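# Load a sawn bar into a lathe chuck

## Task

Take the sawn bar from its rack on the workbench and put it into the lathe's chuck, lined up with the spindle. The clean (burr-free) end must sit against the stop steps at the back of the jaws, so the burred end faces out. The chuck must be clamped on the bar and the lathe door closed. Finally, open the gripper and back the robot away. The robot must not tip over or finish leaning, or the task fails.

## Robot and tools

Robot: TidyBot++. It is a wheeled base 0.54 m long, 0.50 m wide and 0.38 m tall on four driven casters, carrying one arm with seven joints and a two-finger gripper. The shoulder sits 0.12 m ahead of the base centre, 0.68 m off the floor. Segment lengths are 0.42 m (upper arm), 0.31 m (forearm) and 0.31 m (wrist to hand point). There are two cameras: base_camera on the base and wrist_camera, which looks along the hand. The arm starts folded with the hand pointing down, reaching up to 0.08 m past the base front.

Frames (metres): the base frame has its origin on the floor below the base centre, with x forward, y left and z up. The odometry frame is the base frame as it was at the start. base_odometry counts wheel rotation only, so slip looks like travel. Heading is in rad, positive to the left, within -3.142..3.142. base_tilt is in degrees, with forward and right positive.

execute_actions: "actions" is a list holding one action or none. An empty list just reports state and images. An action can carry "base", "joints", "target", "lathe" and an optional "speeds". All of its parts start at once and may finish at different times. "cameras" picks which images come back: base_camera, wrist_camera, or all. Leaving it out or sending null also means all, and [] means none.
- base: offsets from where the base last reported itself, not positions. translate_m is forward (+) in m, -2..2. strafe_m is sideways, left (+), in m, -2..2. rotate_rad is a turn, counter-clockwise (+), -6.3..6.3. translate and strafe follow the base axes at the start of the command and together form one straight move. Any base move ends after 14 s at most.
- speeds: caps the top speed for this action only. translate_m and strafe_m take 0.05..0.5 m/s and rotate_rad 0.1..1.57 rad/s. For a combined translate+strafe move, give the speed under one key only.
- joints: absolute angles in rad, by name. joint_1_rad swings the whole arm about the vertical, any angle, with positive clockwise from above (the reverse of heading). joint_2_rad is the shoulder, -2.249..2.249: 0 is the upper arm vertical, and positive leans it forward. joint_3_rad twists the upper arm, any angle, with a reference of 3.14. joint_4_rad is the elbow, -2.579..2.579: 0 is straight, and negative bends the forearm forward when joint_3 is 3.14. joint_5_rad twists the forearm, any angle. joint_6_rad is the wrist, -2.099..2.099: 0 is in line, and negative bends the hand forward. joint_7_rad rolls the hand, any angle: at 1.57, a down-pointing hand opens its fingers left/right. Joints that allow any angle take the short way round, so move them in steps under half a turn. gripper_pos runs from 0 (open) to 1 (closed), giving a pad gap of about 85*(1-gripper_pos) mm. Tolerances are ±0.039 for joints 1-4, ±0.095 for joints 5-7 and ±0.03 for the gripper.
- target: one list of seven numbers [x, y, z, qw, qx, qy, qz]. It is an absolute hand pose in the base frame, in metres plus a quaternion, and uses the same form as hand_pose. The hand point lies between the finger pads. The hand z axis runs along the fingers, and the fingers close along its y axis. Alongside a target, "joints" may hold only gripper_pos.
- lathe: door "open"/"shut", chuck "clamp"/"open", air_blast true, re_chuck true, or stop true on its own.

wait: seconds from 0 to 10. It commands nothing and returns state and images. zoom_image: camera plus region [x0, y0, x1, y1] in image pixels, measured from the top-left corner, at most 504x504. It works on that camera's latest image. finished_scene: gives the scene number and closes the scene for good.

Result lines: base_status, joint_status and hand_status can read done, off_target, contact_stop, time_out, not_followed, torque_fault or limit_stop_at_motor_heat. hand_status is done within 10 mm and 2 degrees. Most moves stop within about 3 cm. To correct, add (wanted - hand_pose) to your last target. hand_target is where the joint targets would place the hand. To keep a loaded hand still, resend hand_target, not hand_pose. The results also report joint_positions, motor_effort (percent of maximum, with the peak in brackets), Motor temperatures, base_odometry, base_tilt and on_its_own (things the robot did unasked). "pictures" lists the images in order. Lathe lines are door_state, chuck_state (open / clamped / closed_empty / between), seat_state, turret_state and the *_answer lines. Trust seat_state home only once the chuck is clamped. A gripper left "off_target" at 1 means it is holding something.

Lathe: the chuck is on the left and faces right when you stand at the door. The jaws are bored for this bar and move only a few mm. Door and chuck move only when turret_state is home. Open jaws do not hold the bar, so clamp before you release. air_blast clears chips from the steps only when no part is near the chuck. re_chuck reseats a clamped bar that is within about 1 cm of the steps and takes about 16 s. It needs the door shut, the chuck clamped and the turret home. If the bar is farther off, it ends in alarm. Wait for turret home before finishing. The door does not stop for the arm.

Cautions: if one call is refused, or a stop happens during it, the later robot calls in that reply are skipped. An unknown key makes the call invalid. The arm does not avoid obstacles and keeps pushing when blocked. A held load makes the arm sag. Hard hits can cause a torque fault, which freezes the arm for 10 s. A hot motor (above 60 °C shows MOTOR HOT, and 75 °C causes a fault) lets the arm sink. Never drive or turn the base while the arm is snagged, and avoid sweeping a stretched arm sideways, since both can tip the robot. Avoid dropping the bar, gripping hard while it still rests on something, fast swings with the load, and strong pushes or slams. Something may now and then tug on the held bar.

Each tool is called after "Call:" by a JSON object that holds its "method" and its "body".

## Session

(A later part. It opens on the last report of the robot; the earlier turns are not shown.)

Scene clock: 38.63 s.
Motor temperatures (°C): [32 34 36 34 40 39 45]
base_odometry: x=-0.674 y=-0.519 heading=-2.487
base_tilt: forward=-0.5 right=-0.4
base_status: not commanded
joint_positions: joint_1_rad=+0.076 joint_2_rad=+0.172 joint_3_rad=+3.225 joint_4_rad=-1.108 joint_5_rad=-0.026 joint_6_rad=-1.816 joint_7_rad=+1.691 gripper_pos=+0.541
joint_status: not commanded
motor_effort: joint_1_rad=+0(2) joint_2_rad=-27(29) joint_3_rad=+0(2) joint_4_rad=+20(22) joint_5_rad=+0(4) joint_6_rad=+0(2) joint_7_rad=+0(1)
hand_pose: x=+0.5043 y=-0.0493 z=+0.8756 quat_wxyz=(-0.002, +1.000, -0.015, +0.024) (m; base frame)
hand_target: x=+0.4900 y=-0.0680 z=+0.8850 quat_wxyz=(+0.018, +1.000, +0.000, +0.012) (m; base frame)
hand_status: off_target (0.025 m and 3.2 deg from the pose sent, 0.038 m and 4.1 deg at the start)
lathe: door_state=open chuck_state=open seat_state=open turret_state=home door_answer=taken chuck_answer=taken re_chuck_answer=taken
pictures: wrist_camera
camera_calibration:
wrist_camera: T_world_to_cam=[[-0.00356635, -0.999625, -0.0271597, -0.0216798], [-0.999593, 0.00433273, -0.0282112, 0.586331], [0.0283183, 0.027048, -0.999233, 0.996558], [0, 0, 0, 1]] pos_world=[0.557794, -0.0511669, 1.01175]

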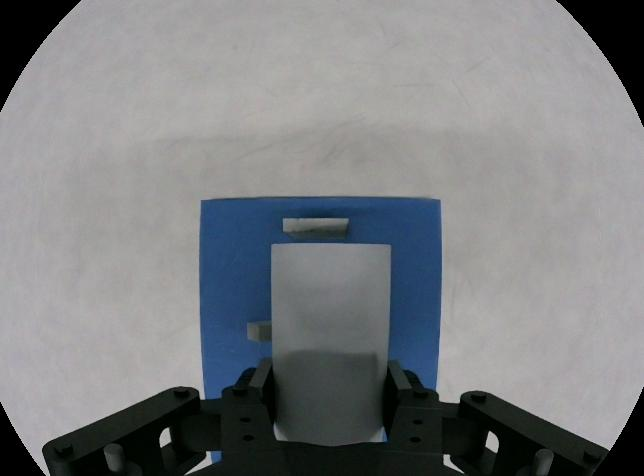

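Call:
{"method": "execute_actions", "body": {"actions": [{"target":[0.45,-0.065,0.935,0.012,0.9997,0,0.0],"joints":{"gripper_pos":0.9}}], "cameras": []}}

Call:
{"method": "execute_actions", "body": {"actions": [{"base":{"translate_m":-0.8}}], "cameras": ["wrist_camera"]}}

Scene clock: 43.47 s.
Motor temperatures (°C): [32 34 36 34 40 39 45]
base_odometry: x=-0.674 y=-0.519 heading=-2.487
base_tilt: forward=-0.6 right=-0.4
base_status: not commanded
joint_positions: joint_1_rad=+0.083 joint_2_rad=+0.156 joint_3_rad=+3.229 joint_4_rad=-0.967 joint_5_rad=-0.026 joint_6_rad=-1.976 joint_7_rad=+1.711 gripper_pos=+0.541
joint_status: gripper_pos off_target (ended at +0.541, target +0.900)
motor_effort: joint_1_rad=-1(2) joint_2_rad=-27(29) joint_3_rad=+0(0) joint_4_rad=+19(21) joint_5_rad=+0(1) joint_6_rad=+0(1) joint_7_rad=+0(1)
hand_pose: x=+0.4784 y=-0.0495 z=+0.9226 quat_wxyz=(-0.002, +1.000, -0.010, +0.022) (m; base frame)
hand_target: x=+0.4500 y=-0.0650 z=+0.9350 quat_wxyz=(+0.012, +1.000, +0.000, +0.000) (m; base frame)
hand_status: off_target (0.035 m and 3.1 deg from the pose sent, 0.082 m and 3.6 deg at the start)
lathe: door_state=open chuck_state=open seat_state=open turret_state=home door_answer=taken chuck_answer=taken re_chuck_answer=taken
pictures: none
No camera images: "cameras" was empty.

Scene clock: 46.27 s.
Motor temperatures (°C): [32 34 36 34 40 39 45]
base_odometry: x=-0.039 y=-0.032 heading=-2.487
base_tilt: forward=-0.6 right=-0.4
base_status: done
joint_positions: joint_1_rad=+0.086 joint_2_rad=+0.146 joint_3_rad=+3.231 joint_4_rad=-0.967 joint_5_rad=-0.026 joint_6_rad=-1.989 joint_7_rad=+1.711 gripper_pos=+0.541
joint_status: not commanded
motor_effort: joint_1_rad=-1(2) joint_2_rad=-26(31) joint_3_rad=+0(2) joint_4_rad=+18(20) joint_5_rad=+0(2) joint_6_rad=+1(2) joint_7_rad=+0(1)
hand_pose: x=+0.4719 y=-0.0501 z=+0.9262 quat_wxyz=(-0.002, +1.000, -0.011, +0.021) (m; base frame)
hand_target: x=+0.4500 y=-0.0650 z=+0.9350 quat_wxyz=(+0.012, +1.000, +0.000, +0.000) (m; base frame)
hand_status: not commanded
lathe: door_state=open chuck_state=open seat_state=open turret_state=home door_answer=taken chuck_answer=taken re_chuck_answer=taken
pictures: wrist_camera
camera_calibration:
wrist_camera: T_world_to_cam=[[0.00380274, -0.999631, -0.0269042, -0.0249478], [-0.99975, -0.0032075, -0.022133, 0.549438], [0.0220385, 0.0269816, -0.999393, 1.05118], [0, 0, 0, 1]] pos_world=[0.526229, -0.0515387, 1.06203]

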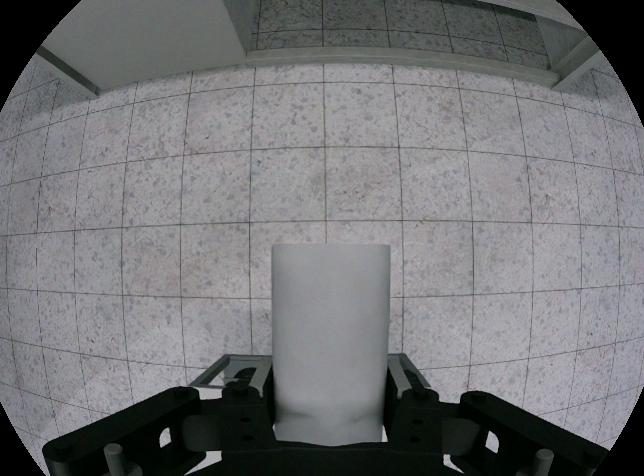

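Call:
{"method": "execute_actions", "body": {"actions": [{"base":{"rotate_rad":3.141},"speeds":{"rotate_rad":0.9},"joints":{"joint_1_rad":0.0,"joint_2_rad":-0.234,"joint_3_rad":3.14,"joint_4_rad":-1.932,"joint_5_rad":0.0,"joint_6_rad":0.1,"joint_7_rad":3.14}}]}}

Scene clock: 53.70 s.
Motor temperatures (°C): [32 34 36 34 40 39 45]
base_odometry: x=-0.039 y=-0.032 heading=+0.653
base_tilt: forward=-0.6 right=-0.4
base_status: done
joint_positions: joint_1_rad=+0.003 joint_2_rad=-0.194 joint_3_rad=+3.138 joint_4_rad=-1.930 joint_5_rad=-0.025 joint_6_rad=-0.012 joint_7_rad=+3.076 gripper_pos=+0.541
joint_status: joint_2_rad off_target (ended at -0.194, target -0.234); joint_6_rad off_target (ended at -0.012, target +0.100); the others done
motor_effort: joint_1_rad=-1(4) joint_2_rad=-20(28) joint_3_rad=+0(3) joint_4_rad=+29(29) joint_5_rad=+1(2) joint_6_rad=+12(13) joint_7_rad=+0(1)
hand_pose: x=+0.6542 y=+0.0018 z=+0.9884 quat_wxyz=(+0.433, +0.566, +0.517, +0.474) (m; base frame)
hand_target: x=+0.6444 y=+0.0023 z=+1.0428 quat_wxyz=(+0.492, +0.507, +0.507, +0.494) (m; base frame)
hand_status: not commanded
lathe: door_state=open chuck_state=open seat_state=open turret_state=home door_answer=taken chuck_answer=taken re_chuck_answer=taken
pictures: base_camera, wrist_camera
camera_calibration:
wrist_camera: T_world_to_cam=[[0.198533, -0.0648428, 0.977947, -1.09433], [-0.0300522, -0.997743, -0.0600545, 0.138178], [0.979633, -0.0174667, -0.200033, -0.308603], [0, 0, 0, 1]] pos_world=[0.523732, 0.0615163, 1.01677]

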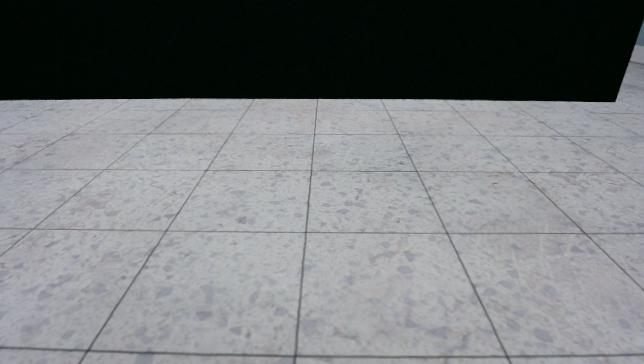

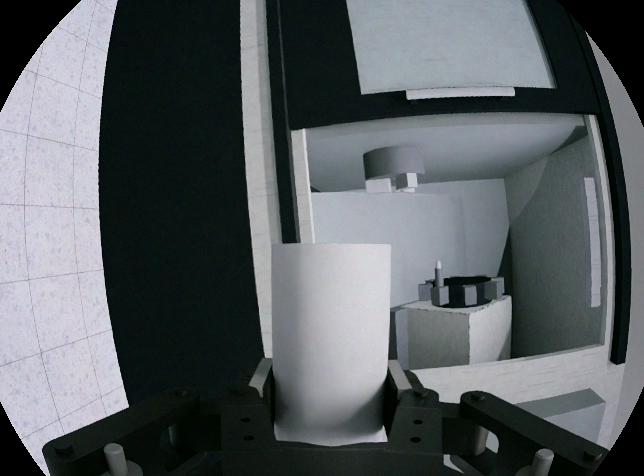

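Call:
{"method": "execute_actions", "body": {"actions": [{"base":{"translate_m":0.6},"joints":{"joint_1_rad":-0.02,"joint_2_rad":-0.29,"joint_3_rad":3.14,"joint_4_rad":-1.932,"joint_5_rad":0.02,"joint_6_rad":0.24,"joint_7_rad":3.21}}]}}

Scene clock: 58.67 s.
Motor temperatures (°C): [32 34 36 34 40 39 45]
base_odometry: x=+0.437 y=+0.333 heading=+0.654
base_tilt: forward=-0.6 right=-0.4
base_status: done
joint_positions: joint_1_rad=-0.007 joint_2_rad=-0.265 joint_3_rad=+3.138 joint_4_rad=-1.941 joint_5_rad=-0.023 joint_6_rad=+0.134 joint_7_rad=+3.148 gripper_pos=+0.541
joint_status: joint_6_rad off_target (ended at +0.134, target +0.240); the others done
motor_effort: joint_1_rad=-1(2) joint_2_rad=-18(22) joint_3_rad=+0(1) joint_4_rad=+29(32) joint_5_rad=+0(2) joint_6_rad=+12(15) joint_7_rad=-1(1)
hand_pose: x=+0.6325 y=+0.0060 z=+1.0637 quat_wxyz=(+0.501, +0.495, +0.491, +0.513) (m; base frame)
hand_target: x=+0.6189 y=+0.0138 z=+1.1149 quat_wxyz=(+0.557, +0.429, +0.482, +0.523) (m; base frame)
hand_status: not commanded
lathe: door_state=open chuck_state=open seat_state=open turret_state=home door_answer=taken chuck_answer=taken re_chuck_answer=taken
pictures: base_camera, wrist_camera
camera_calibration:
wrist_camera: T_world_to_cam=[[-0.00488068, 0.00926731, 0.999945, -1.05853], [-0.0125696, -0.999879, 0.00920534, 0.061536], [0.999909, -0.012524, 0.00499657, -0.503114], [0, 0, 0, 1]] pos_world=[0.498676, 0.0650372, 1.06042]

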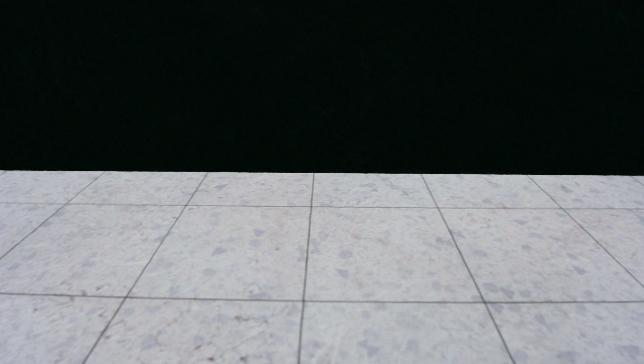

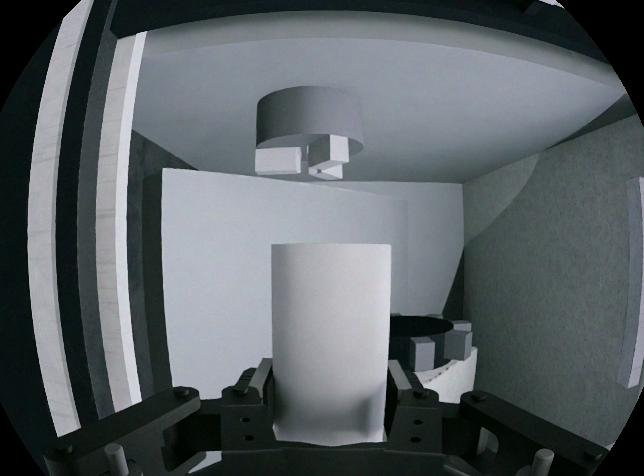

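Call:
{"method": "execute_actions", "body": {"actions": [{"base":{"translate_m":0.35}}]}}

Call:
{"method": "zoom_image", "body": {"camera": "wrist_camera", "region": [180, 20, 440, 280]}}

Scene clock: 62.03 s.
Motor temperatures (°C): [32 34 36 35 40 39 45]
base_odometry: x=+0.715 y=+0.546 heading=+0.655
base_tilt: forward=-0.6 right=-0.4
base_status: done
joint_positions: joint_1_rad=-0.007 joint_2_rad=-0.263 joint_3_rad=+3.138 joint_4_rad=-1.941 joint_5_rad=-0.023 joint_6_rad=+0.135 joint_7_rad=+3.148 gripper_pos=+0.541
joint_status: not commanded
motor_effort: joint_1_rad=+0(2) joint_2_rad=-18(22) joint_3_rad=+0(1) joint_4_rad=+29(30) joint_5_rad=+1(2) joint_6_rad=+12(13) joint_7_rad=-1(1)
hand_pose: x=+0.6334 y=+0.0061 z=+1.0626 quat_wxyz=(+0.501, +0.495, +0.491, +0.513) (m; base frame)
hand_target: x=+0.6189 y=+0.0138 z=+1.1149 quat_wxyz=(+0.557, +0.429, +0.482, +0.523) (m; base frame)
hand_status: not commanded
lathe: door_state=open chuck_state=open seat_state=open turret_state=home door_answer=taken chuck_answer=taken re_chuck_answer=taken
pictures: base_camera, wrist_camera
camera_calibration:
wrist_camera: T_world_to_cam=[[-0.00323741, 0.00927789, 0.999952, -1.05854], [-0.0125161, -0.999879, 0.00923669, 0.0615208], [0.999916, -0.0124856, 0.00335314, -0.502322], [0, 0, 0, 1]] pos_world=[0.499623, 0.0650626, 1.05961]

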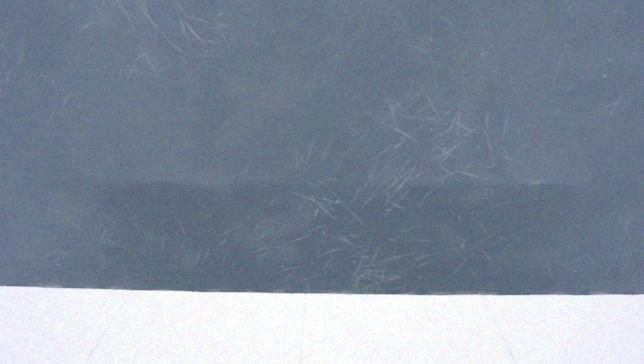

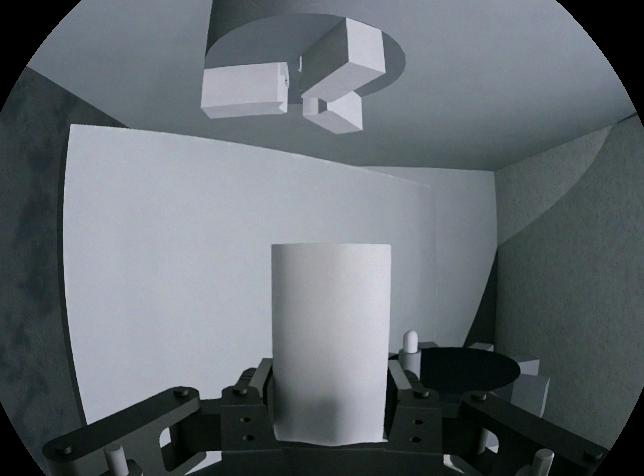

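Scaled by 1.938.

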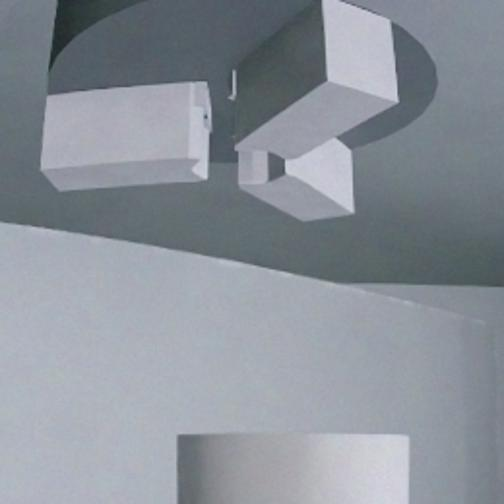

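Call:
{"method": "execute_actions", "body": {"actions": [{"base":{"translate_m":0.18,"rotate_rad":0.01},"joints":{"joint_1_rad":-0.03,"joint_2_rad":-0.183,"joint_4_rad":-1.921,"joint_6_rad":0.336}}]}}

Call:
{"method": "zoom_image", "body": {"camera": "wrist_camera", "region": [180, 0, 440, 260]}}

Scene clock: 67.53 s.
Motor temperatures (°C): [32 34 36 35 40 39 45]
base_odometry: x=+0.858 y=+0.656 heading=+0.666
base_tilt: forward=-0.6 right=-0.4
base_status: done
joint_positions: joint_1_rad=-0.014 joint_2_rad=-0.155 joint_3_rad=+3.139 joint_4_rad=-1.941 joint_5_rad=-0.023 joint_6_rad=+0.227 joint_7_rad=+3.148 gripper_pos=+0.541
joint_status: joint_6_rad off_target (ended at +0.227, target +0.336); the others done
motor_effort: joint_1_rad=+0(2) joint_2_rad=-23(27) joint_3_rad=+0(3) joint_4_rad=+29(30) joint_5_rad=+0(2) joint_6_rad=+12(14) joint_7_rad=+0(1)
hand_pose: x=+0.6725 y=+0.0091 z=+1.0335 quat_wxyz=(+0.496, +0.498, +0.496, +0.510) (m; base frame)
hand_target: x=+0.6589 y=+0.0206 z=+1.0955 quat_wxyz=(+0.554, +0.426, +0.484, +0.527) (m; base frame)
hand_status: not commanded
lathe: door_state=open chuck_state=open seat_state=open turret_state=home door_answer=taken chuck_answer=taken re_chuck_answer=taken
pictures: base_camera, wrist_camera
camera_calibration:
wrist_camera: T_world_to_cam=[[0.0129341, 0.00942492, 0.999872, -1.04011], [-0.00818611, -0.999921, 0.00953127, 0.0621227], [0.999883, -0.00830834, -0.012856, -0.524477], [0, 0, 0, 1]] pos_world=[0.538377, 0.0675633, 1.03265]

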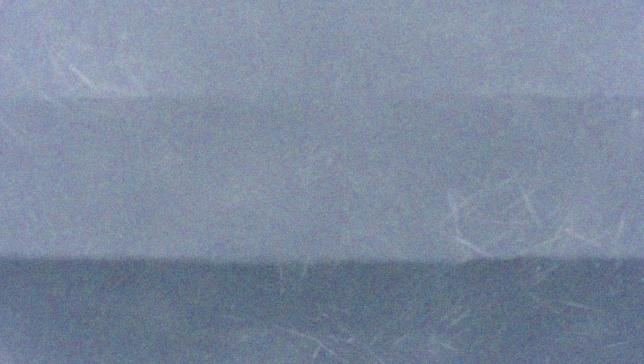

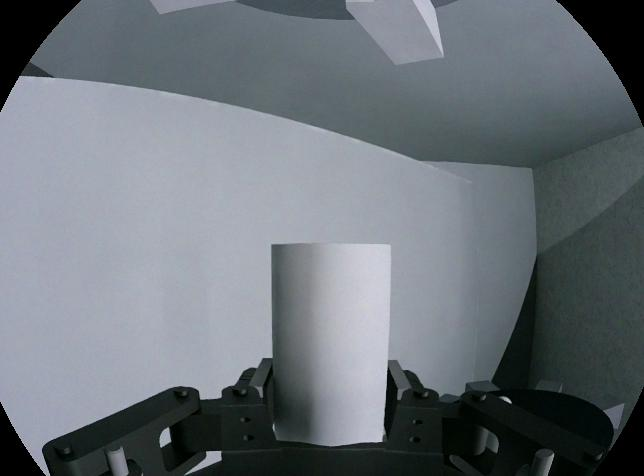

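Scaled by 1.938.

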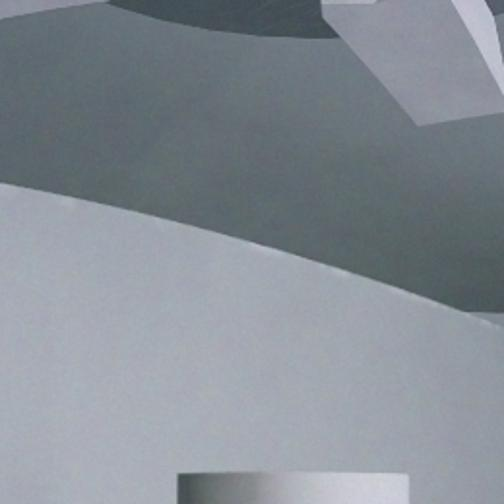

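Call:
{"method": "execute_actions", "body": {"actions": [{"base":{"strafe_m":0.07},"speeds":{"strafe_m":0.1}}], "cameras": ["wrist_camera"]}}

Call:
{"method": "zoom_image", "body": {"camera": "wrist_camera", "region": [180, 0, 500, 260]}}

Scene clock: 69.43 s.
Motor temperatures (°C): [32 34 36 35 40 39 45]
base_odometry: x=+0.815 y=+0.712 heading=+0.665
base_tilt: forward=-0.6 right=-0.4
base_status: done
joint_positions: joint_1_rad=-0.022 joint_2_rad=-0.155 joint_3_rad=+3.138 joint_4_rad=-1.941 joint_5_rad=-0.023 joint_6_rad=+0.227 joint_7_rad=+3.148 gripper_pos=+0.541
joint_status: not commanded
motor_effort: joint_1_rad=-1(3) joint_2_rad=-22(23) joint_3_rad=+0(3) joint_4_rad=+29(29) joint_5_rad=+0(2) joint_6_rad=+12(13) joint_7_rad=-1(1)
hand_pose: x=+0.6723 y=+0.0136 z=+1.0336 quat_wxyz=(+0.494, +0.496, +0.498, +0.512) (m; base frame)
hand_target: x=+0.6589 y=+0.0206 z=+1.0955 quat_wxyz=(+0.554, +0.426, +0.484, +0.527) (m; base frame)
hand_status: not commanded
lathe: door_state=open chuck_state=open seat_state=open turret_state=home door_answer=taken chuck_answer=taken re_chuck_answer=taken
pictures: wrist_camera
camera_calibration:
wrist_camera: T_world_to_cam=[[0.0124948, 0.0095391, 0.999876, -1.03999], [-0.000175296, -0.999954, 0.00954203, 0.0611666], [0.999922, -0.000294501, -0.0124926, -0.524835], [0, 0, 0, 1]] pos_world=[0.537799, 0.0709298, 1.03272]

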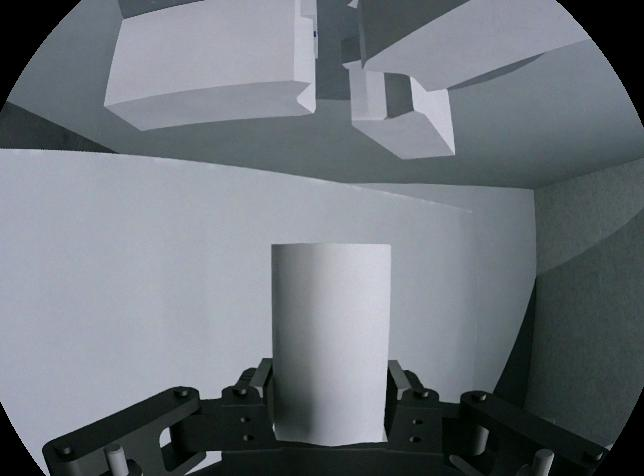

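Scaled by 1.575.

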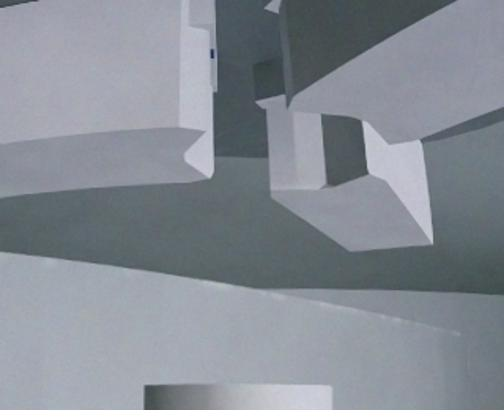

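Call:
{"method": "zoom_image", "body": {"camera": "wrist_camera", "region": [280, 0, 400, 100]}}

Scaled by 4.200.

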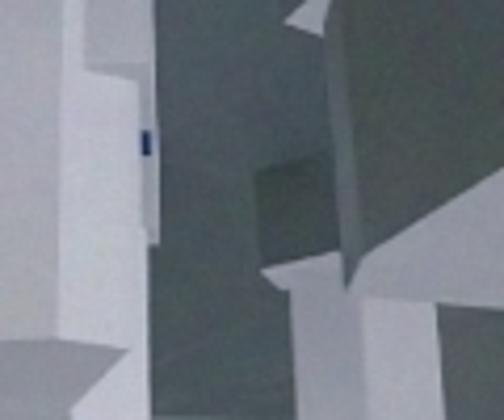

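Call:
{"method": "execute_actions", "body": {"actions": [{"base":{"translate_m":-0.25},"lathe":{"air_blast":true}}], "cameras": []}}

Call:
{"method": "execute_actions", "body": {"actions": [{"lathe":{"air_blast":true}}], "cameras": []}}

Call:
{"method": "wait", "body": {"seconds": 2.2, "cameras": ["wrist_camera"]}}

Call:
{"method": "zoom_image", "body": {"camera": "wrist_camera", "region": [210, 50, 410, 210]}}

Scene clock: 71.97 s.
Motor temperatures (°C): [32 34 36 35 40 39 45]
base_odometry: x=+0.618 y=+0.557 heading=+0.665
base_tilt: forward=-0.6 right=-0.4
base_status: done
joint_positions: joint_1_rad=-0.022 joint_2_rad=-0.168 joint_3_rad=+3.138 joint_4_rad=-1.941 joint_5_rad=-0.023 joint_6_rad=+0.230 joint_7_rad=+3.148 gripper_pos=+0.541
joint_status: not commanded
motor_effort: joint_1_rad=-1(2) joint_2_rad=-22(27) joint_3_rad=+0(1) joint_4_rad=+29(30) joint_5_rad=+1(1) joint_6_rad=+11(13) joint_7_rad=+0(1)
hand_pose: x=+0.6675 y=+0.0134 z=+1.0420 quat_wxyz=(+0.498, +0.492, +0.494, +0.516) (m; base frame)
hand_target: x=+0.6589 y=+0.0206 z=+1.0955 quat_wxyz=(+0.554, +0.426, +0.484, +0.527) (m; base frame)
hand_status: not commanded
lathe: door_state=open chuck_state=open seat_state=open turret_state=home door_answer=taken chuck_answer=taken re_chuck_answer=taken
pictures: none
No camera images: "cameras" was empty.

Scene clock: 72.27 s.
Motor temperatures (°C): [32 34 36 35 40 39 45]
base_odometry: x=+0.618 y=+0.557 heading=+0.665
base_tilt: forward=-0.6 right=-0.4
base_status: not commanded
joint_positions: joint_1_rad=-0.022 joint_2_rad=-0.168 joint_3_rad=+3.138 joint_4_rad=-1.941 joint_5_rad=-0.023 joint_6_rad=+0.230 joint_7_rad=+3.148 gripper_pos=+0.541
joint_status: not commanded
motor_effort: joint_1_rad=-1(1) joint_2_rad=-22(22) joint_3_rad=+0(0) joint_4_rad=+29(29) joint_5_rad=+0(2) joint_6_rad=+12(13) joint_7_rad=+0(0)
hand_pose: x=+0.6675 y=+0.0134 z=+1.0420 quat_wxyz=(+0.498, +0.492, +0.494, +0.516) (m; base frame)
hand_target: x=+0.6589 y=+0.0206 z=+1.0955 quat_wxyz=(+0.554, +0.426, +0.484, +0.527) (m; base frame)
hand_status: not commanded
lathe: door_state=open chuck_state=open seat_state=open turret_state=home door_answer=taken chuck_answer=taken re_chuck_answer=taken
pictures: none
No camera images: "cameras" was empty.

Scene clock: 74.47 s.
Motor temperatures (°C): [32 34 36 35 40 39 45]
base_odometry: x=+0.618 y=+0.557 heading=+0.665
base_tilt: forward=-0.6 right=-0.4
base_status: not commanded
joint_positions: joint_1_rad=-0.022 joint_2_rad=-0.168 joint_3_rad=+3.138 joint_4_rad=-1.941 joint_5_rad=-0.023 joint_6_rad=+0.230 joint_7_rad=+3.148 gripper_pos=+0.541
joint_status: not commanded
motor_effort: joint_1_rad=-1(1) joint_2_rad=-22(22) joint_3_rad=+0(0) joint_4_rad=+29(29) joint_5_rad=+0(2) joint_6_rad=+13(13) joint_7_rad=+0(0)
hand_pose: x=+0.6675 y=+0.0134 z=+1.0420 quat_wxyz=(+0.498, +0.492, +0.494, +0.516) (m; base frame)
hand_target: x=+0.6589 y=+0.0206 z=+1.0955 quat_wxyz=(+0.554, +0.426, +0.484, +0.527) (m; base frame)
hand_status: not commanded
wait: 2.20 s; at rest by 0.27 s
lathe: door_state=open chuck_state=open seat_state=open turret_state=home door_answer=taken chuck_answer=taken re_chuck_answer=taken
pictures: wrist_camera
camera_calibration:
wrist_camera: T_world_to_cam=[[-0.00403024, 0.00918731, 0.99995, -1.03736], [-0.000396974, -0.999958, 0.00918579, 0.0614796], [0.999992, -0.000359933, 0.00403372, -0.537157], [0, 0, 0, 1]] pos_world=[0.532996, 0.0708143, 1.03891]

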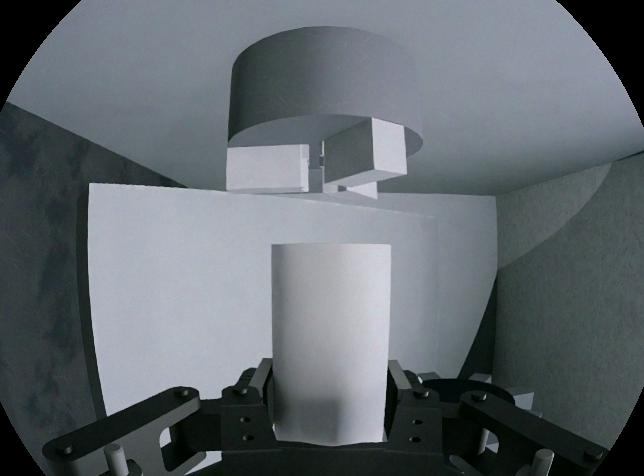

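Scaled by 2.520.

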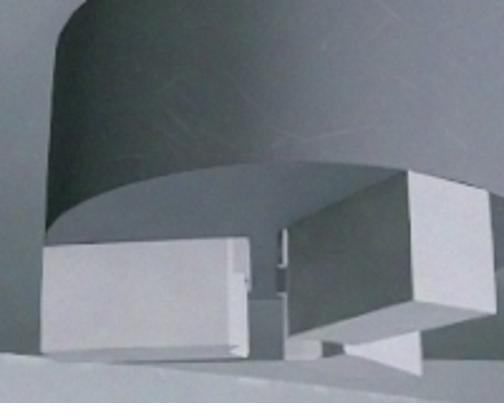

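Call:
{"method": "execute_actions", "body": {"actions": [{"base":{"translate_m":0.25},"speeds":{"translate_m":0.25},"joints":{"joint_2_rad":-0.187,"joint_4_rad":-1.875,"joint_6_rad":0.286}}], "cameras": []}}

Call:
{"method": "execute_actions", "body": {"actions": [{"base":{"strafe_m":0.025},"speeds":{"strafe_m":0.1}}], "cameras": ["wrist_camera"]}}

Call:
{"method": "zoom_image", "body": {"camera": "wrist_camera", "region": [180, 0, 500, 260]}}

Scene clock: 78.67 s.
Motor temperatures (°C): [32 34 36 35 40 39 45]
base_odometry: x=+0.815 y=+0.711 heading=+0.665
base_tilt: forward=-0.6 right=-0.4
base_status: done
joint_positions: joint_1_rad=-0.022 joint_2_rad=-0.164 joint_3_rad=+3.139 joint_4_rad=-1.903 joint_5_rad=-0.023 joint_6_rad=+0.230 joint_7_rad=+3.148 gripper_pos=+0.541
joint_status: all done
motor_effort: joint_1_rad=-1(2) joint_2_rad=-21(26) joint_3_rad=+0(2) joint_4_rad=+29(31) joint_5_rad=+1(1) joint_6_rad=+12(13) joint_7_rad=+0(1)
hand_pose: x=+0.6706 y=+0.0135 z=+1.0636 quat_wxyz=(+0.506, +0.484, +0.485, +0.524) (m; base frame)
hand_target: x=+0.6595 y=+0.0203 z=+1.1107 quat_wxyz=(+0.554, +0.426, +0.484, +0.526) (m; base frame)
hand_status: not commanded
lathe: door_state=open chuck_state=open seat_state=open turret_state=home door_answer=taken chuck_answer=taken re_chuck_answer=taken
pictures: none
No camera images: "cameras" was empty.

Scene clock: 79.43 s.
Motor temperatures (°C): [32 34 36 35 40 39 45]
base_odometry: x=+0.799 y=+0.731 heading=+0.665
base_tilt: forward=-0.5 right=-0.4
base_status: done
joint_positions: joint_1_rad=-0.026 joint_2_rad=-0.164 joint_3_rad=+3.136 joint_4_rad=-1.903 joint_5_rad=-0.023 joint_6_rad=+0.230 joint_7_rad=+3.148 gripper_pos=+0.541
joint_status: not commanded
motor_effort: joint_1_rad=-1(3) joint_2_rad=-22(23) joint_3_rad=+0(3) joint_4_rad=+29(29) joint_5_rad=+0(2) joint_6_rad=+12(13) joint_7_rad=+0(1)
hand_pose: x=+0.6705 y=+0.0174 z=+1.0636 quat_wxyz=(+0.504, +0.482, +0.487, +0.526) (m; base frame)
hand_target: x=+0.6595 y=+0.0203 z=+1.1107 quat_wxyz=(+0.554, +0.426, +0.484, +0.526) (m; base frame)
hand_status: not commanded
lathe: door_state=open chuck_state=open seat_state=open turret_state=home door_answer=taken chuck_answer=taken re_chuck_answer=taken
pictures: wrist_camera
camera_calibration:
wrist_camera: T_world_to_cam=[[-0.0383983, 0.0083891, 0.999227, -1.03511], [0.00605559, -0.999944, 0.00862783, 0.0614708], [0.999244, 0.0063822, 0.0383453, -0.576352], [0, 0, 0, 1]] pos_world=[0.535797, 0.0738294, 1.05588]

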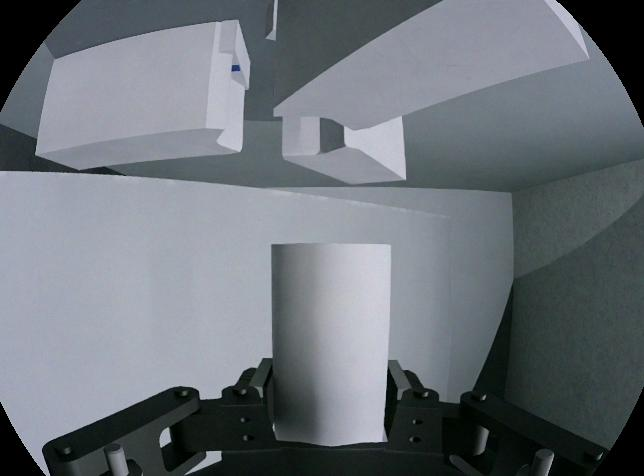

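Scaled by 1.575.

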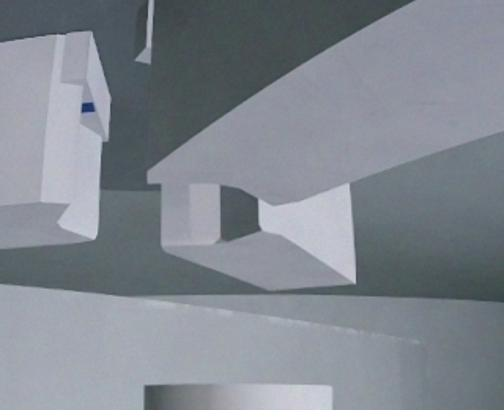

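Call:
{"method": "zoom_image", "body": {"camera": "wrist_camera", "region": [200, 0, 300, 170]}}

Scaled by 2.965.

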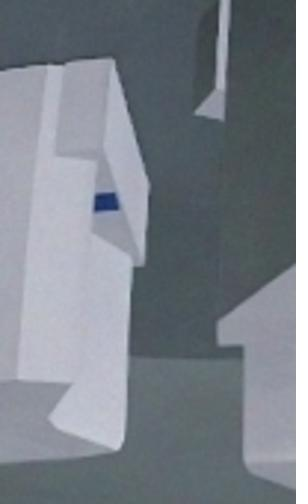

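Call:
{"method": "execute_actions", "body": {"actions": [{"base":{"translate_m":-0.4}}], "cameras": []}}

Call:
{"method": "execute_actions", "body": {"actions": [{"lathe":{"air_blast":true}}], "cameras": ["wrist_camera"]}}

Call:
{"method": "zoom_image", "body": {"camera": "wrist_camera", "region": [250, 130, 370, 230]}}

Call:
{"method": "wait", "body": {"seconds": 2.3, "cameras": ["wrist_camera"]}}

Call:
{"method": "zoom_image", "body": {"camera": "wrist_camera", "region": [250, 130, 370, 230]}}

Scene clock: 82.43 s.
Motor temperatures (°C): [32 34 36 35 40 39 45]
base_odometry: x=+0.484 y=+0.485 heading=+0.665
base_tilt: forward=-0.6 right=-0.4
base_status: done
joint_positions: joint_1_rad=-0.026 joint_2_rad=-0.174 joint_3_rad=+3.137 joint_4_rad=-1.903 joint_5_rad=-0.023 joint_6_rad=+0.230 joint_7_rad=+3.148 gripper_pos=+0.541
joint_status: not commanded
motor_effort: joint_1_rad=-1(2) joint_2_rad=-21(26) joint_3_rad=+1(1) joint_4_rad=+29(30) joint_5_rad=+1(2) joint_6_rad=+12(13) joint_7_rad=+0(1)
hand_pose: x=+0.6666 y=+0.0171 z=+1.0694 quat_wxyz=(+0.507, +0.479, +0.484, +0.529) (m; base frame)
hand_target: x=+0.6595 y=+0.0203 z=+1.1107 quat_wxyz=(+0.554, +0.426, +0.484, +0.526) (m; base frame)
hand_status: not commanded
lathe: door_state=open chuck_state=open seat_state=open turret_state=home door_answer=taken chuck_answer=taken re_chuck_answer=taken
pictures: none
No camera images: "cameras" was empty.

Scene clock: 82.73 s.
Motor temperatures (°C): [32 34 36 35 40 39 45]
base_odometry: x=+0.484 y=+0.485 heading=+0.665
base_tilt: forward=-0.6 right=-0.4
base_status: not commanded
joint_positions: joint_1_rad=-0.026 joint_2_rad=-0.174 joint_3_rad=+3.137 joint_4_rad=-1.903 joint_5_rad=-0.023 joint_6_rad=+0.230 joint_7_rad=+3.148 gripper_pos=+0.541
joint_status: not commanded
motor_effort: joint_1_rad=-1(1) joint_2_rad=-21(22) joint_3_rad=+0(0) joint_4_rad=+29(30) joint_5_rad=+1(2) joint_6_rad=+12(12) joint_7_rad=-1(1)
hand_pose: x=+0.6666 y=+0.0171 z=+1.0694 quat_wxyz=(+0.507, +0.479, +0.484, +0.529) (m; base frame)
hand_target: x=+0.6595 y=+0.0203 z=+1.1107 quat_wxyz=(+0.554, +0.426, +0.484, +0.526) (m; base frame)
hand_status: not commanded
lathe: door_state=open chuck_state=open seat_state=open turret_state=home door_answer=taken chuck_answer=taken re_chuck_answer=taken
pictures: wrist_camera
camera_calibration:
wrist_camera: T_world_to_cam=[[-0.0488731, 0.00808496, 0.998772, -1.03357], [0.005764, -0.999948, 0.00837653, 0.061681], [0.998788, 0.00616632, 0.048824, -0.583616], [0, 0, 0, 1]] pos_world=[0.532039, 0.073633, 1.06028]

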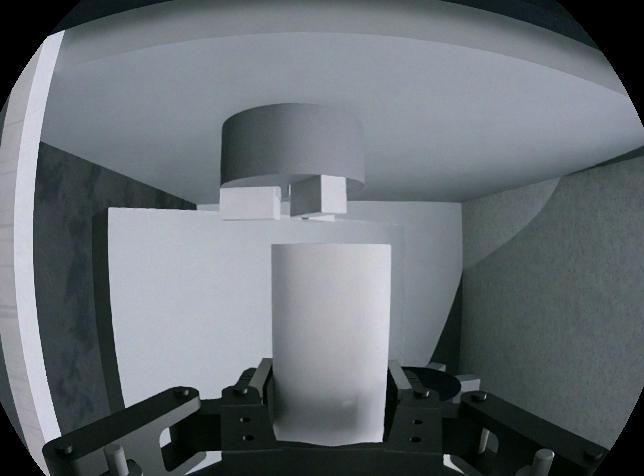

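Scaled by 4.200.

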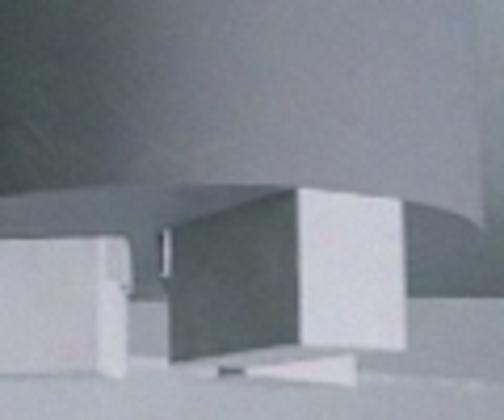

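Scene clock: 85.03 s.
Motor temperatures (°C): [32 34 36 35 40 39 45]
base_odometry: x=+0.484 y=+0.485 heading=+0.665
base_tilt: forward=-0.6 right=-0.4
base_status: not commanded
joint_positions: joint_1_rad=-0.026 joint_2_rad=-0.174 joint_3_rad=+3.137 joint_4_rad=-1.903 joint_5_rad=-0.023 joint_6_rad=+0.230 joint_7_rad=+3.148 gripper_pos=+0.541
joint_status: not commanded
motor_effort: joint_1_rad=-1(1) joint_2_rad=-21(22) joint_3_rad=+0(0) joint_4_rad=+29(30) joint_5_rad=+0(2) joint_6_rad=+12(12) joint_7_rad=-1(1)
hand_pose: x=+0.6666 y=+0.0171 z=+1.0694 quat_wxyz=(+0.507, +0.479, +0.484, +0.529) (m; base frame)
hand_target: x=+0.6595 y=+0.0203 z=+1.1107 quat_wxyz=(+0.554, +0.426, +0.484, +0.526) (m; base frame)
hand_status: not commanded
wait: 2.30 s; at rest by 0.27 s
lathe: door_state=open chuck_state=open seat_state=open turret_state=home door_answer=taken chuck_answer=taken re_chuck_answer=taken
pictures: wrist_camera
camera_calibration:
wrist_camera: T_world_to_cam=[[-0.0488731, 0.00808496, 0.998772, -1.03357], [0.005764, -0.999948, 0.00837653, 0.061681], [0.998788, 0.00616632, 0.048824, -0.583616], [0, 0, 0, 1]] pos_world=[0.532039, 0.073633, 1.06028]

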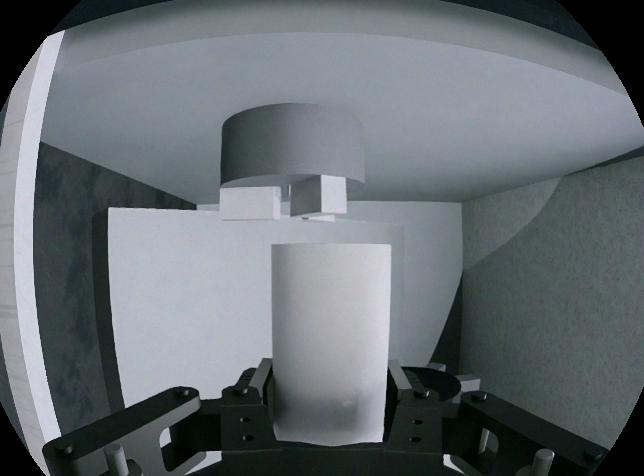

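Scaled by 4.200.

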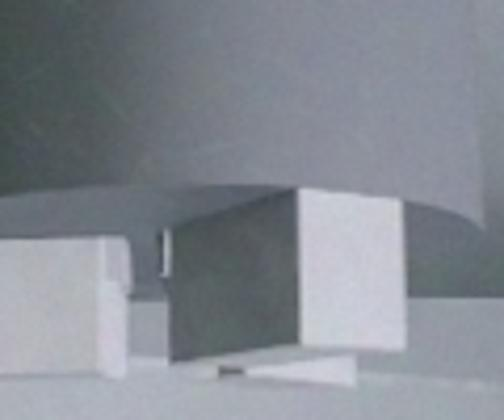

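Call:
{"method": "execute_actions", "body": {"actions": [{"lathe":{"air_blast":true},"joints":{"joint_6_rad":0.246}}], "cameras": []}}

Call:
{"method": "wait", "body": {"seconds": 2.3, "cameras": []}}

Call:
{"method": "execute_actions", "body": {"actions": [{"lathe":{"air_blast":true}}], "cameras": []}}

Call:
{"method": "wait", "body": {"seconds": 2.3, "cameras": ["wrist_camera"]}}

Call:
{"method": "zoom_image", "body": {"camera": "wrist_camera", "region": [250, 130, 370, 230]}}

Call:
{"method": "execute_actions", "body": {"actions": [{"base":{"translate_m":0.4}}], "cameras": ["wrist_camera"]}}

Call:
{"method": "zoom_image", "body": {"camera": "wrist_camera", "region": [220, 0, 340, 170]}}

Scene clock: 86.93 s.
Motor temperatures (°C): [32 34 36 35 40 39 45]
base_odometry: x=+0.484 y=+0.485 heading=+0.665
base_tilt: forward=-0.6 right=-0.4
base_status: not commanded
joint_positions: joint_1_rad=-0.026 joint_2_rad=-0.174 joint_3_rad=+3.137 joint_4_rad=-1.903 joint_5_rad=-0.023 joint_6_rad=+0.223 joint_7_rad=+3.148 gripper_pos=+0.541
joint_status: all done
motor_effort: joint_1_rad=-1(1) joint_2_rad=-22(23) joint_3_rad=+0(0) joint_4_rad=+29(30) joint_5_rad=+1(1) joint_6_rad=+12(13) joint_7_rad=+0(1)
hand_pose: x=+0.6668 y=+0.0172 z=+1.0673 quat_wxyz=(+0.505, +0.481, +0.486, +0.527) (m; base frame)
hand_target: x=+0.6613 y=+0.0201 z=+1.0984 quat_wxyz=(+0.545, +0.437, +0.495, +0.517) (m; base frame)
hand_status: not commanded
lathe: door_state=open chuck_state=open seat_state=open turret_state=home door_answer=taken chuck_answer=taken re_chuck_answer=taken
pictures: none
No camera images: "cameras" was empty.

Scene clock: 89.23 s.
Motor temperatures (°C): [32 34 36 35 40 39 45]
base_odometry: x=+0.484 y=+0.485 heading=+0.665
base_tilt: forward=-0.6 right=-0.4
base_status: not commanded
joint_positions: joint_1_rad=-0.026 joint_2_rad=-0.174 joint_3_rad=+3.137 joint_4_rad=-1.903 joint_5_rad=-0.023 joint_6_rad=+0.223 joint_7_rad=+3.148 gripper_pos=+0.541
joint_status: all done
motor_effort: joint_1_rad=-2(1) joint_2_rad=-21(23) joint_3_rad=+0(0) joint_4_rad=+29(30) joint_5_rad=+1(1) joint_6_rad=+12(13) joint_7_rad=+0(1)
hand_pose: x=+0.6668 y=+0.0172 z=+1.0673 quat_wxyz=(+0.505, +0.481, +0.486, +0.527) (m; base frame)
hand_target: x=+0.6613 y=+0.0201 z=+1.0984 quat_wxyz=(+0.545, +0.437, +0.495, +0.517) (m; base frame)
hand_status: not commanded
wait: 2.30 s; at rest by 0.27 s
lathe: door_state=open chuck_state=open seat_state=open turret_state=home door_answer=taken chuck_answer=taken re_chuck_answer=taken
pictures: none
No camera images: "cameras" was empty.

Scene clock: 89.53 s.
Motor temperatures (°C): [32 34 36 35 40 39 45]
base_odometry: x=+0.484 y=+0.485 heading=+0.665
base_tilt: forward=-0.6 right=-0.4
base_status: not commanded
joint_positions: joint_1_rad=-0.026 joint_2_rad=-0.174 joint_3_rad=+3.137 joint_4_rad=-1.903 joint_5_rad=-0.023 joint_6_rad=+0.223 joint_7_rad=+3.148 gripper_pos=+0.541
joint_status: not commanded
motor_effort: joint_1_rad=-1(2) joint_2_rad=-22(22) joint_3_rad=+0(0) joint_4_rad=+29(29) joint_5_rad=+1(1) joint_6_rad=+12(12) joint_7_rad=-1(1)
hand_pose: x=+0.6668 y=+0.0172 z=+1.0673 quat_wxyz=(+0.505, +0.481, +0.486, +0.527) (m; base frame)
hand_target: x=+0.6613 y=+0.0201 z=+1.0984 quat_wxyz=(+0.545, +0.437, +0.495, +0.517) (m; base frame)
hand_status: not commanded
lathe: door_state=open chuck_state=open seat_state=open turret_state=home door_answer=taken chuck_answer=taken re_chuck_answer=taken
pictures: none
No camera images: "cameras" was empty.

Scene clock: 91.83 s.
Motor temperatures (°C): [32 34 36 35 40 39 45]
base_odometry: x=+0.484 y=+0.485 heading=+0.665
base_tilt: forward=-0.6 right=-0.4
base_status: not commanded
joint_positions: joint_1_rad=-0.026 joint_2_rad=-0.174 joint_3_rad=+3.137 joint_4_rad=-1.903 joint_5_rad=-0.023 joint_6_rad=+0.223 joint_7_rad=+3.148 gripper_pos=+0.541
joint_status: not commanded
motor_effort: joint_1_rad=-1(2) joint_2_rad=-21(22) joint_3_rad=+0(0) joint_4_rad=+28(29) joint_5_rad=+1(1) joint_6_rad=+12(12) joint_7_rad=+0(1)
hand_pose: x=+0.6668 y=+0.0172 z=+1.0673 quat_wxyz=(+0.505, +0.481, +0.486, +0.527) (m; base frame)
hand_target: x=+0.6613 y=+0.0201 z=+1.0984 quat_wxyz=(+0.545, +0.437, +0.495, +0.517) (m; base frame)
hand_status: not commanded
wait: 2.30 s; at rest by 0.27 s
lathe: door_state=open chuck_state=open seat_state=open turret_state=home door_answer=taken chuck_answer=taken re_chuck_answer=taken
pictures: wrist_camera
camera_calibration:
wrist_camera: T_world_to_cam=[[-0.0422493, 0.00826095, 0.999073, -1.03625], [0.00596806, -0.999946, 0.00852055, 0.0614575], [0.999089, 0.00632251, 0.0421978, -0.576788], [0, 0, 0, 1]] pos_world=[0.532115, 0.0736613, 1.05911]

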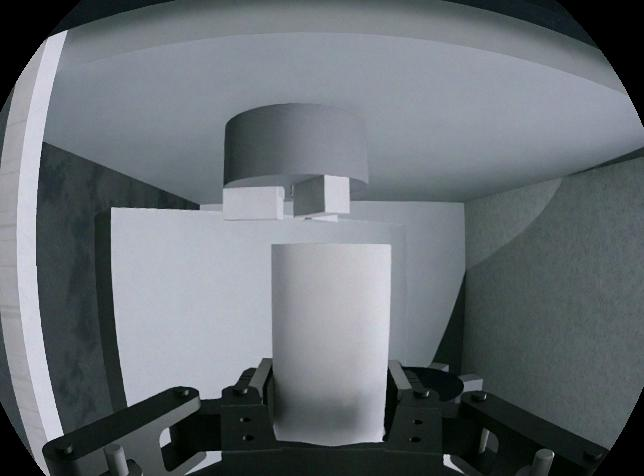

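Scaled by 4.200.

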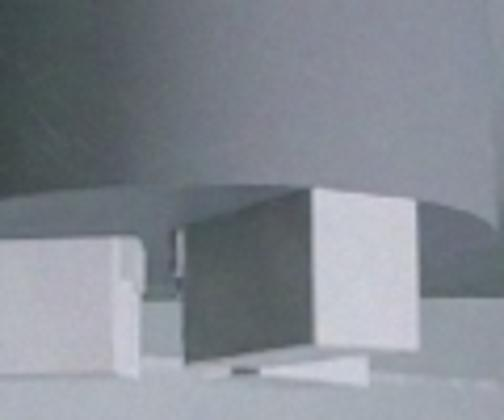

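Scene clock: 93.90 s.
Motor temperatures (°C): [32 34 36 35 40 39 45]
base_odometry: x=+0.800 y=+0.731 heading=+0.664
base_tilt: forward=-0.6 right=-0.4
base_status: done
joint_positions: joint_1_rad=-0.027 joint_2_rad=-0.160 joint_3_rad=+3.137 joint_4_rad=-1.902 joint_5_rad=-0.023 joint_6_rad=+0.223 joint_7_rad=+3.148 gripper_pos=+0.541
joint_status: not commanded
motor_effort: joint_1_rad=-1(3) joint_2_rad=-22(26) joint_3_rad=+0(5) joint_4_rad=+29(30) joint_5_rad=+1(1) joint_6_rad=+13(13) joint_7_rad=+0(1)
hand_pose: x=+0.6723 y=+0.0172 z=+1.0598 quat_wxyz=(+0.502, +0.484, +0.489, +0.523) (m; base frame)
hand_target: x=+0.6613 y=+0.0201 z=+1.0984 quat_wxyz=(+0.545, +0.437, +0.495, +0.517) (m; base frame)
hand_status: not commanded
lathe: door_state=open chuck_state=open seat_state=open turret_state=home door_answer=taken chuck_answer=taken re_chuck_answer=taken
pictures: wrist_camera
camera_calibration:
wrist_camera: T_world_to_cam=[[-0.028475, 0.00851584, 0.999558, -1.03826], [0.00583246, -0.999945, 0.00868529, 0.0613682], [0.999577, 0.0060772, 0.0284238, -0.567745], [0, 0, 0, 1]] pos_world=[0.537583, 0.0736568, 1.0534]

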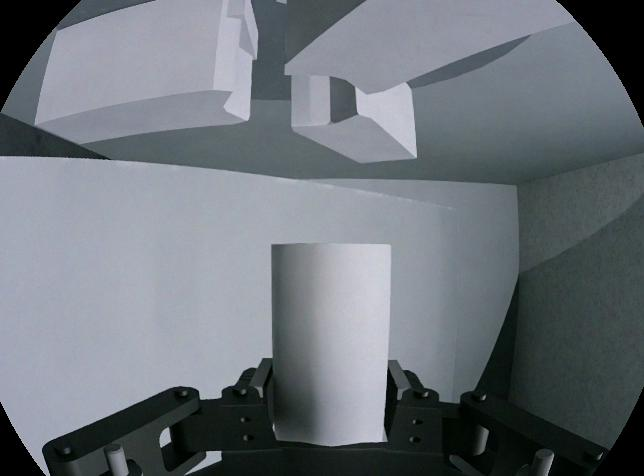

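Scaled by 2.965.

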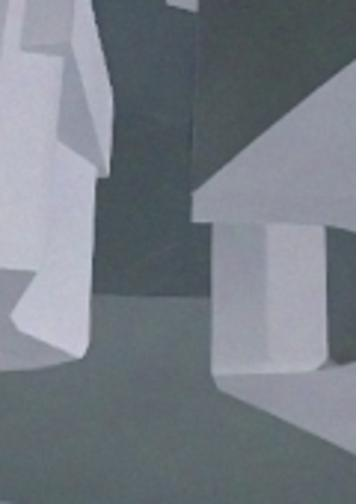

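Call:
{"method": "execute_actions", "body": {"actions": [{"joints":{"joint_2_rad":-0.185,"joint_4_rad":-1.909}}], "cameras": ["wrist_camera"]}}

Call:
{"method": "zoom_image", "body": {"camera": "wrist_camera", "region": [220, 0, 420, 170]}}

Scene clock: 100.33 s.
Motor temperatures (°C): [32 34 36 35 40 39 45]
base_odometry: x=+0.800 y=+0.731 heading=+0.664
base_tilt: forward=-0.6 right=-0.4
base_status: not commanded
joint_positions: joint_1_rad=-0.027 joint_2_rad=-0.160 joint_3_rad=+3.137 joint_4_rad=-1.917 joint_5_rad=-0.023 joint_6_rad=+0.223 joint_7_rad=+3.148 gripper_pos=+0.541
joint_status: all done
motor_effort: joint_1_rad=-1(1) joint_2_rad=-22(23) joint_3_rad=+0(1) joint_4_rad=+29(30) joint_5_rad=+0(1) joint_6_rad=+12(13) joint_7_rad=+0(1)
hand_pose: x=+0.6717 y=+0.0171 z=+1.0502 quat_wxyz=(+0.498, +0.488, +0.493, +0.520) (m; base frame)
hand_target: x=+0.6619 y=+0.0201 z=+1.0762 quat_wxyz=(+0.536, +0.446, +0.505, +0.509) (m; base frame)
hand_status: not commanded
lathe: door_state=open chuck_state=open seat_state=open turret_state=home door_answer=taken chuck_answer=taken re_chuck_answer=taken
pictures: wrist_camera
camera_calibration:
wrist_camera: T_world_to_cam=[[-0.0130577, 0.00899436, 0.999874, -1.03941], [0.00595893, -0.999941, 0.00907278, 0.0609364], [0.999897, 0.00607665, 0.0130033, -0.550842], [0, 0, 0, 1]] pos_world=[0.53685, 0.0736289, 1.04589]

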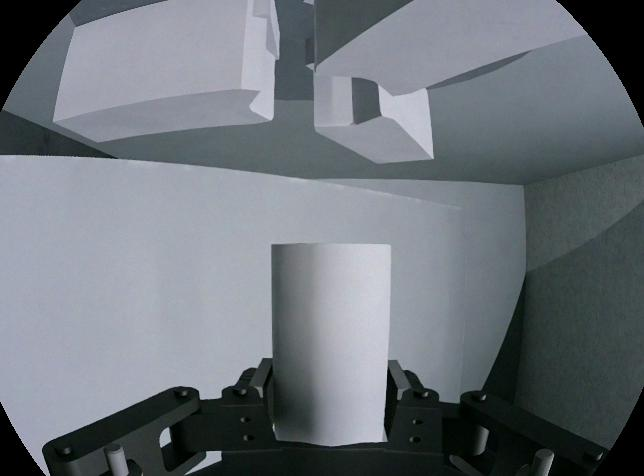

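Scaled by 2.520.

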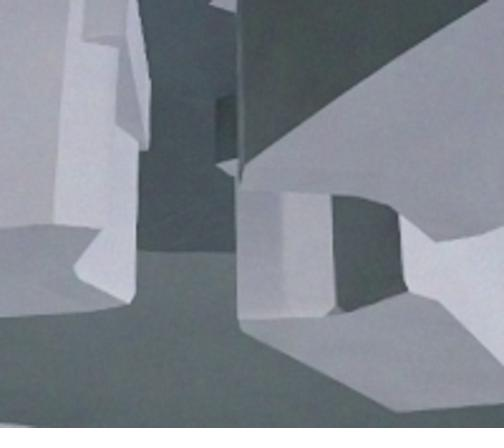

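Call:
{"method": "execute_actions", "body": {"actions": [{"base":{"strafe_m":0.025},"speeds":{"strafe_m":0.1},"joints":{"joint_4_rad":-1.932}}], "cameras": ["wrist_camera"]}}

Call:
{"method": "zoom_image", "body": {"camera": "wrist_camera", "region": [240, 0, 440, 170]}}

Scene clock: 102.43 s.
Motor temperatures (°C): [32 34 36 35 40 39 45]
base_odometry: x=+0.784 y=+0.751 heading=+0.664
base_tilt: forward=-0.6 right=-0.4
base_status: done
joint_positions: joint_1_rad=-0.029 joint_2_rad=-0.160 joint_3_rad=+3.136 joint_4_rad=-1.936 joint_5_rad=-0.023 joint_6_rad=+0.223 joint_7_rad=+3.148 gripper_pos=+0.541
joint_status: all done
motor_effort: joint_1_rad=-1(3) joint_2_rad=-22(23) joint_3_rad=+0(3) joint_4_rad=+28(30) joint_5_rad=+1(1) joint_6_rad=+12(13) joint_7_rad=-1(1)
hand_pose: x=+0.6706 y=+0.0193 z=+1.0387 quat_wxyz=(+0.493, +0.492, +0.499, +0.516) (m; base frame)
hand_target: x=+0.6613 y=+0.0201 z=+1.0620 quat_wxyz=(+0.530, +0.451, +0.511, +0.504) (m; base frame)
hand_status: not commanded
lathe: door_state=open chuck_state=open seat_state=open turret_state=home door_answer=taken chuck_answer=taken re_chuck_answer=taken
pictures: wrist_camera
camera_calibration:
wrist_camera: T_world_to_cam=[[0.00540372, 0.00981404, 0.999937, -1.04042], [0.00992058, -0.999903, 0.0097601, 0.0598139], [0.999936, 0.00986722, -0.00550055, -0.530485], [0, 0, 0, 1]] pos_world=[0.53548, 0.0752533, 1.03686]

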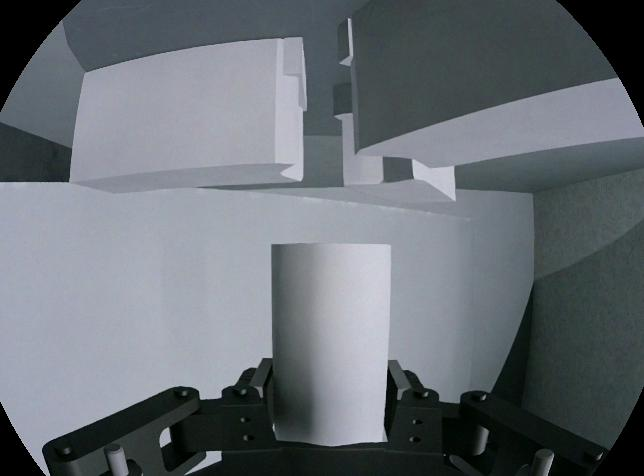

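Scaled by 2.520.

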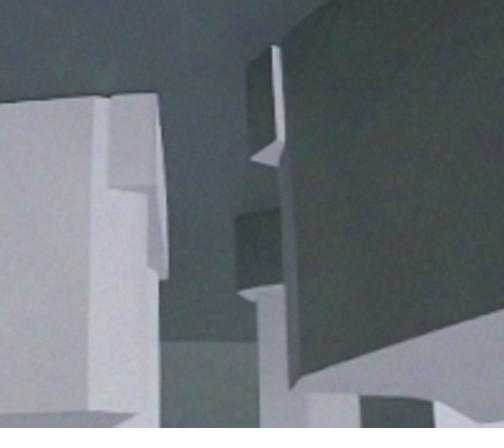

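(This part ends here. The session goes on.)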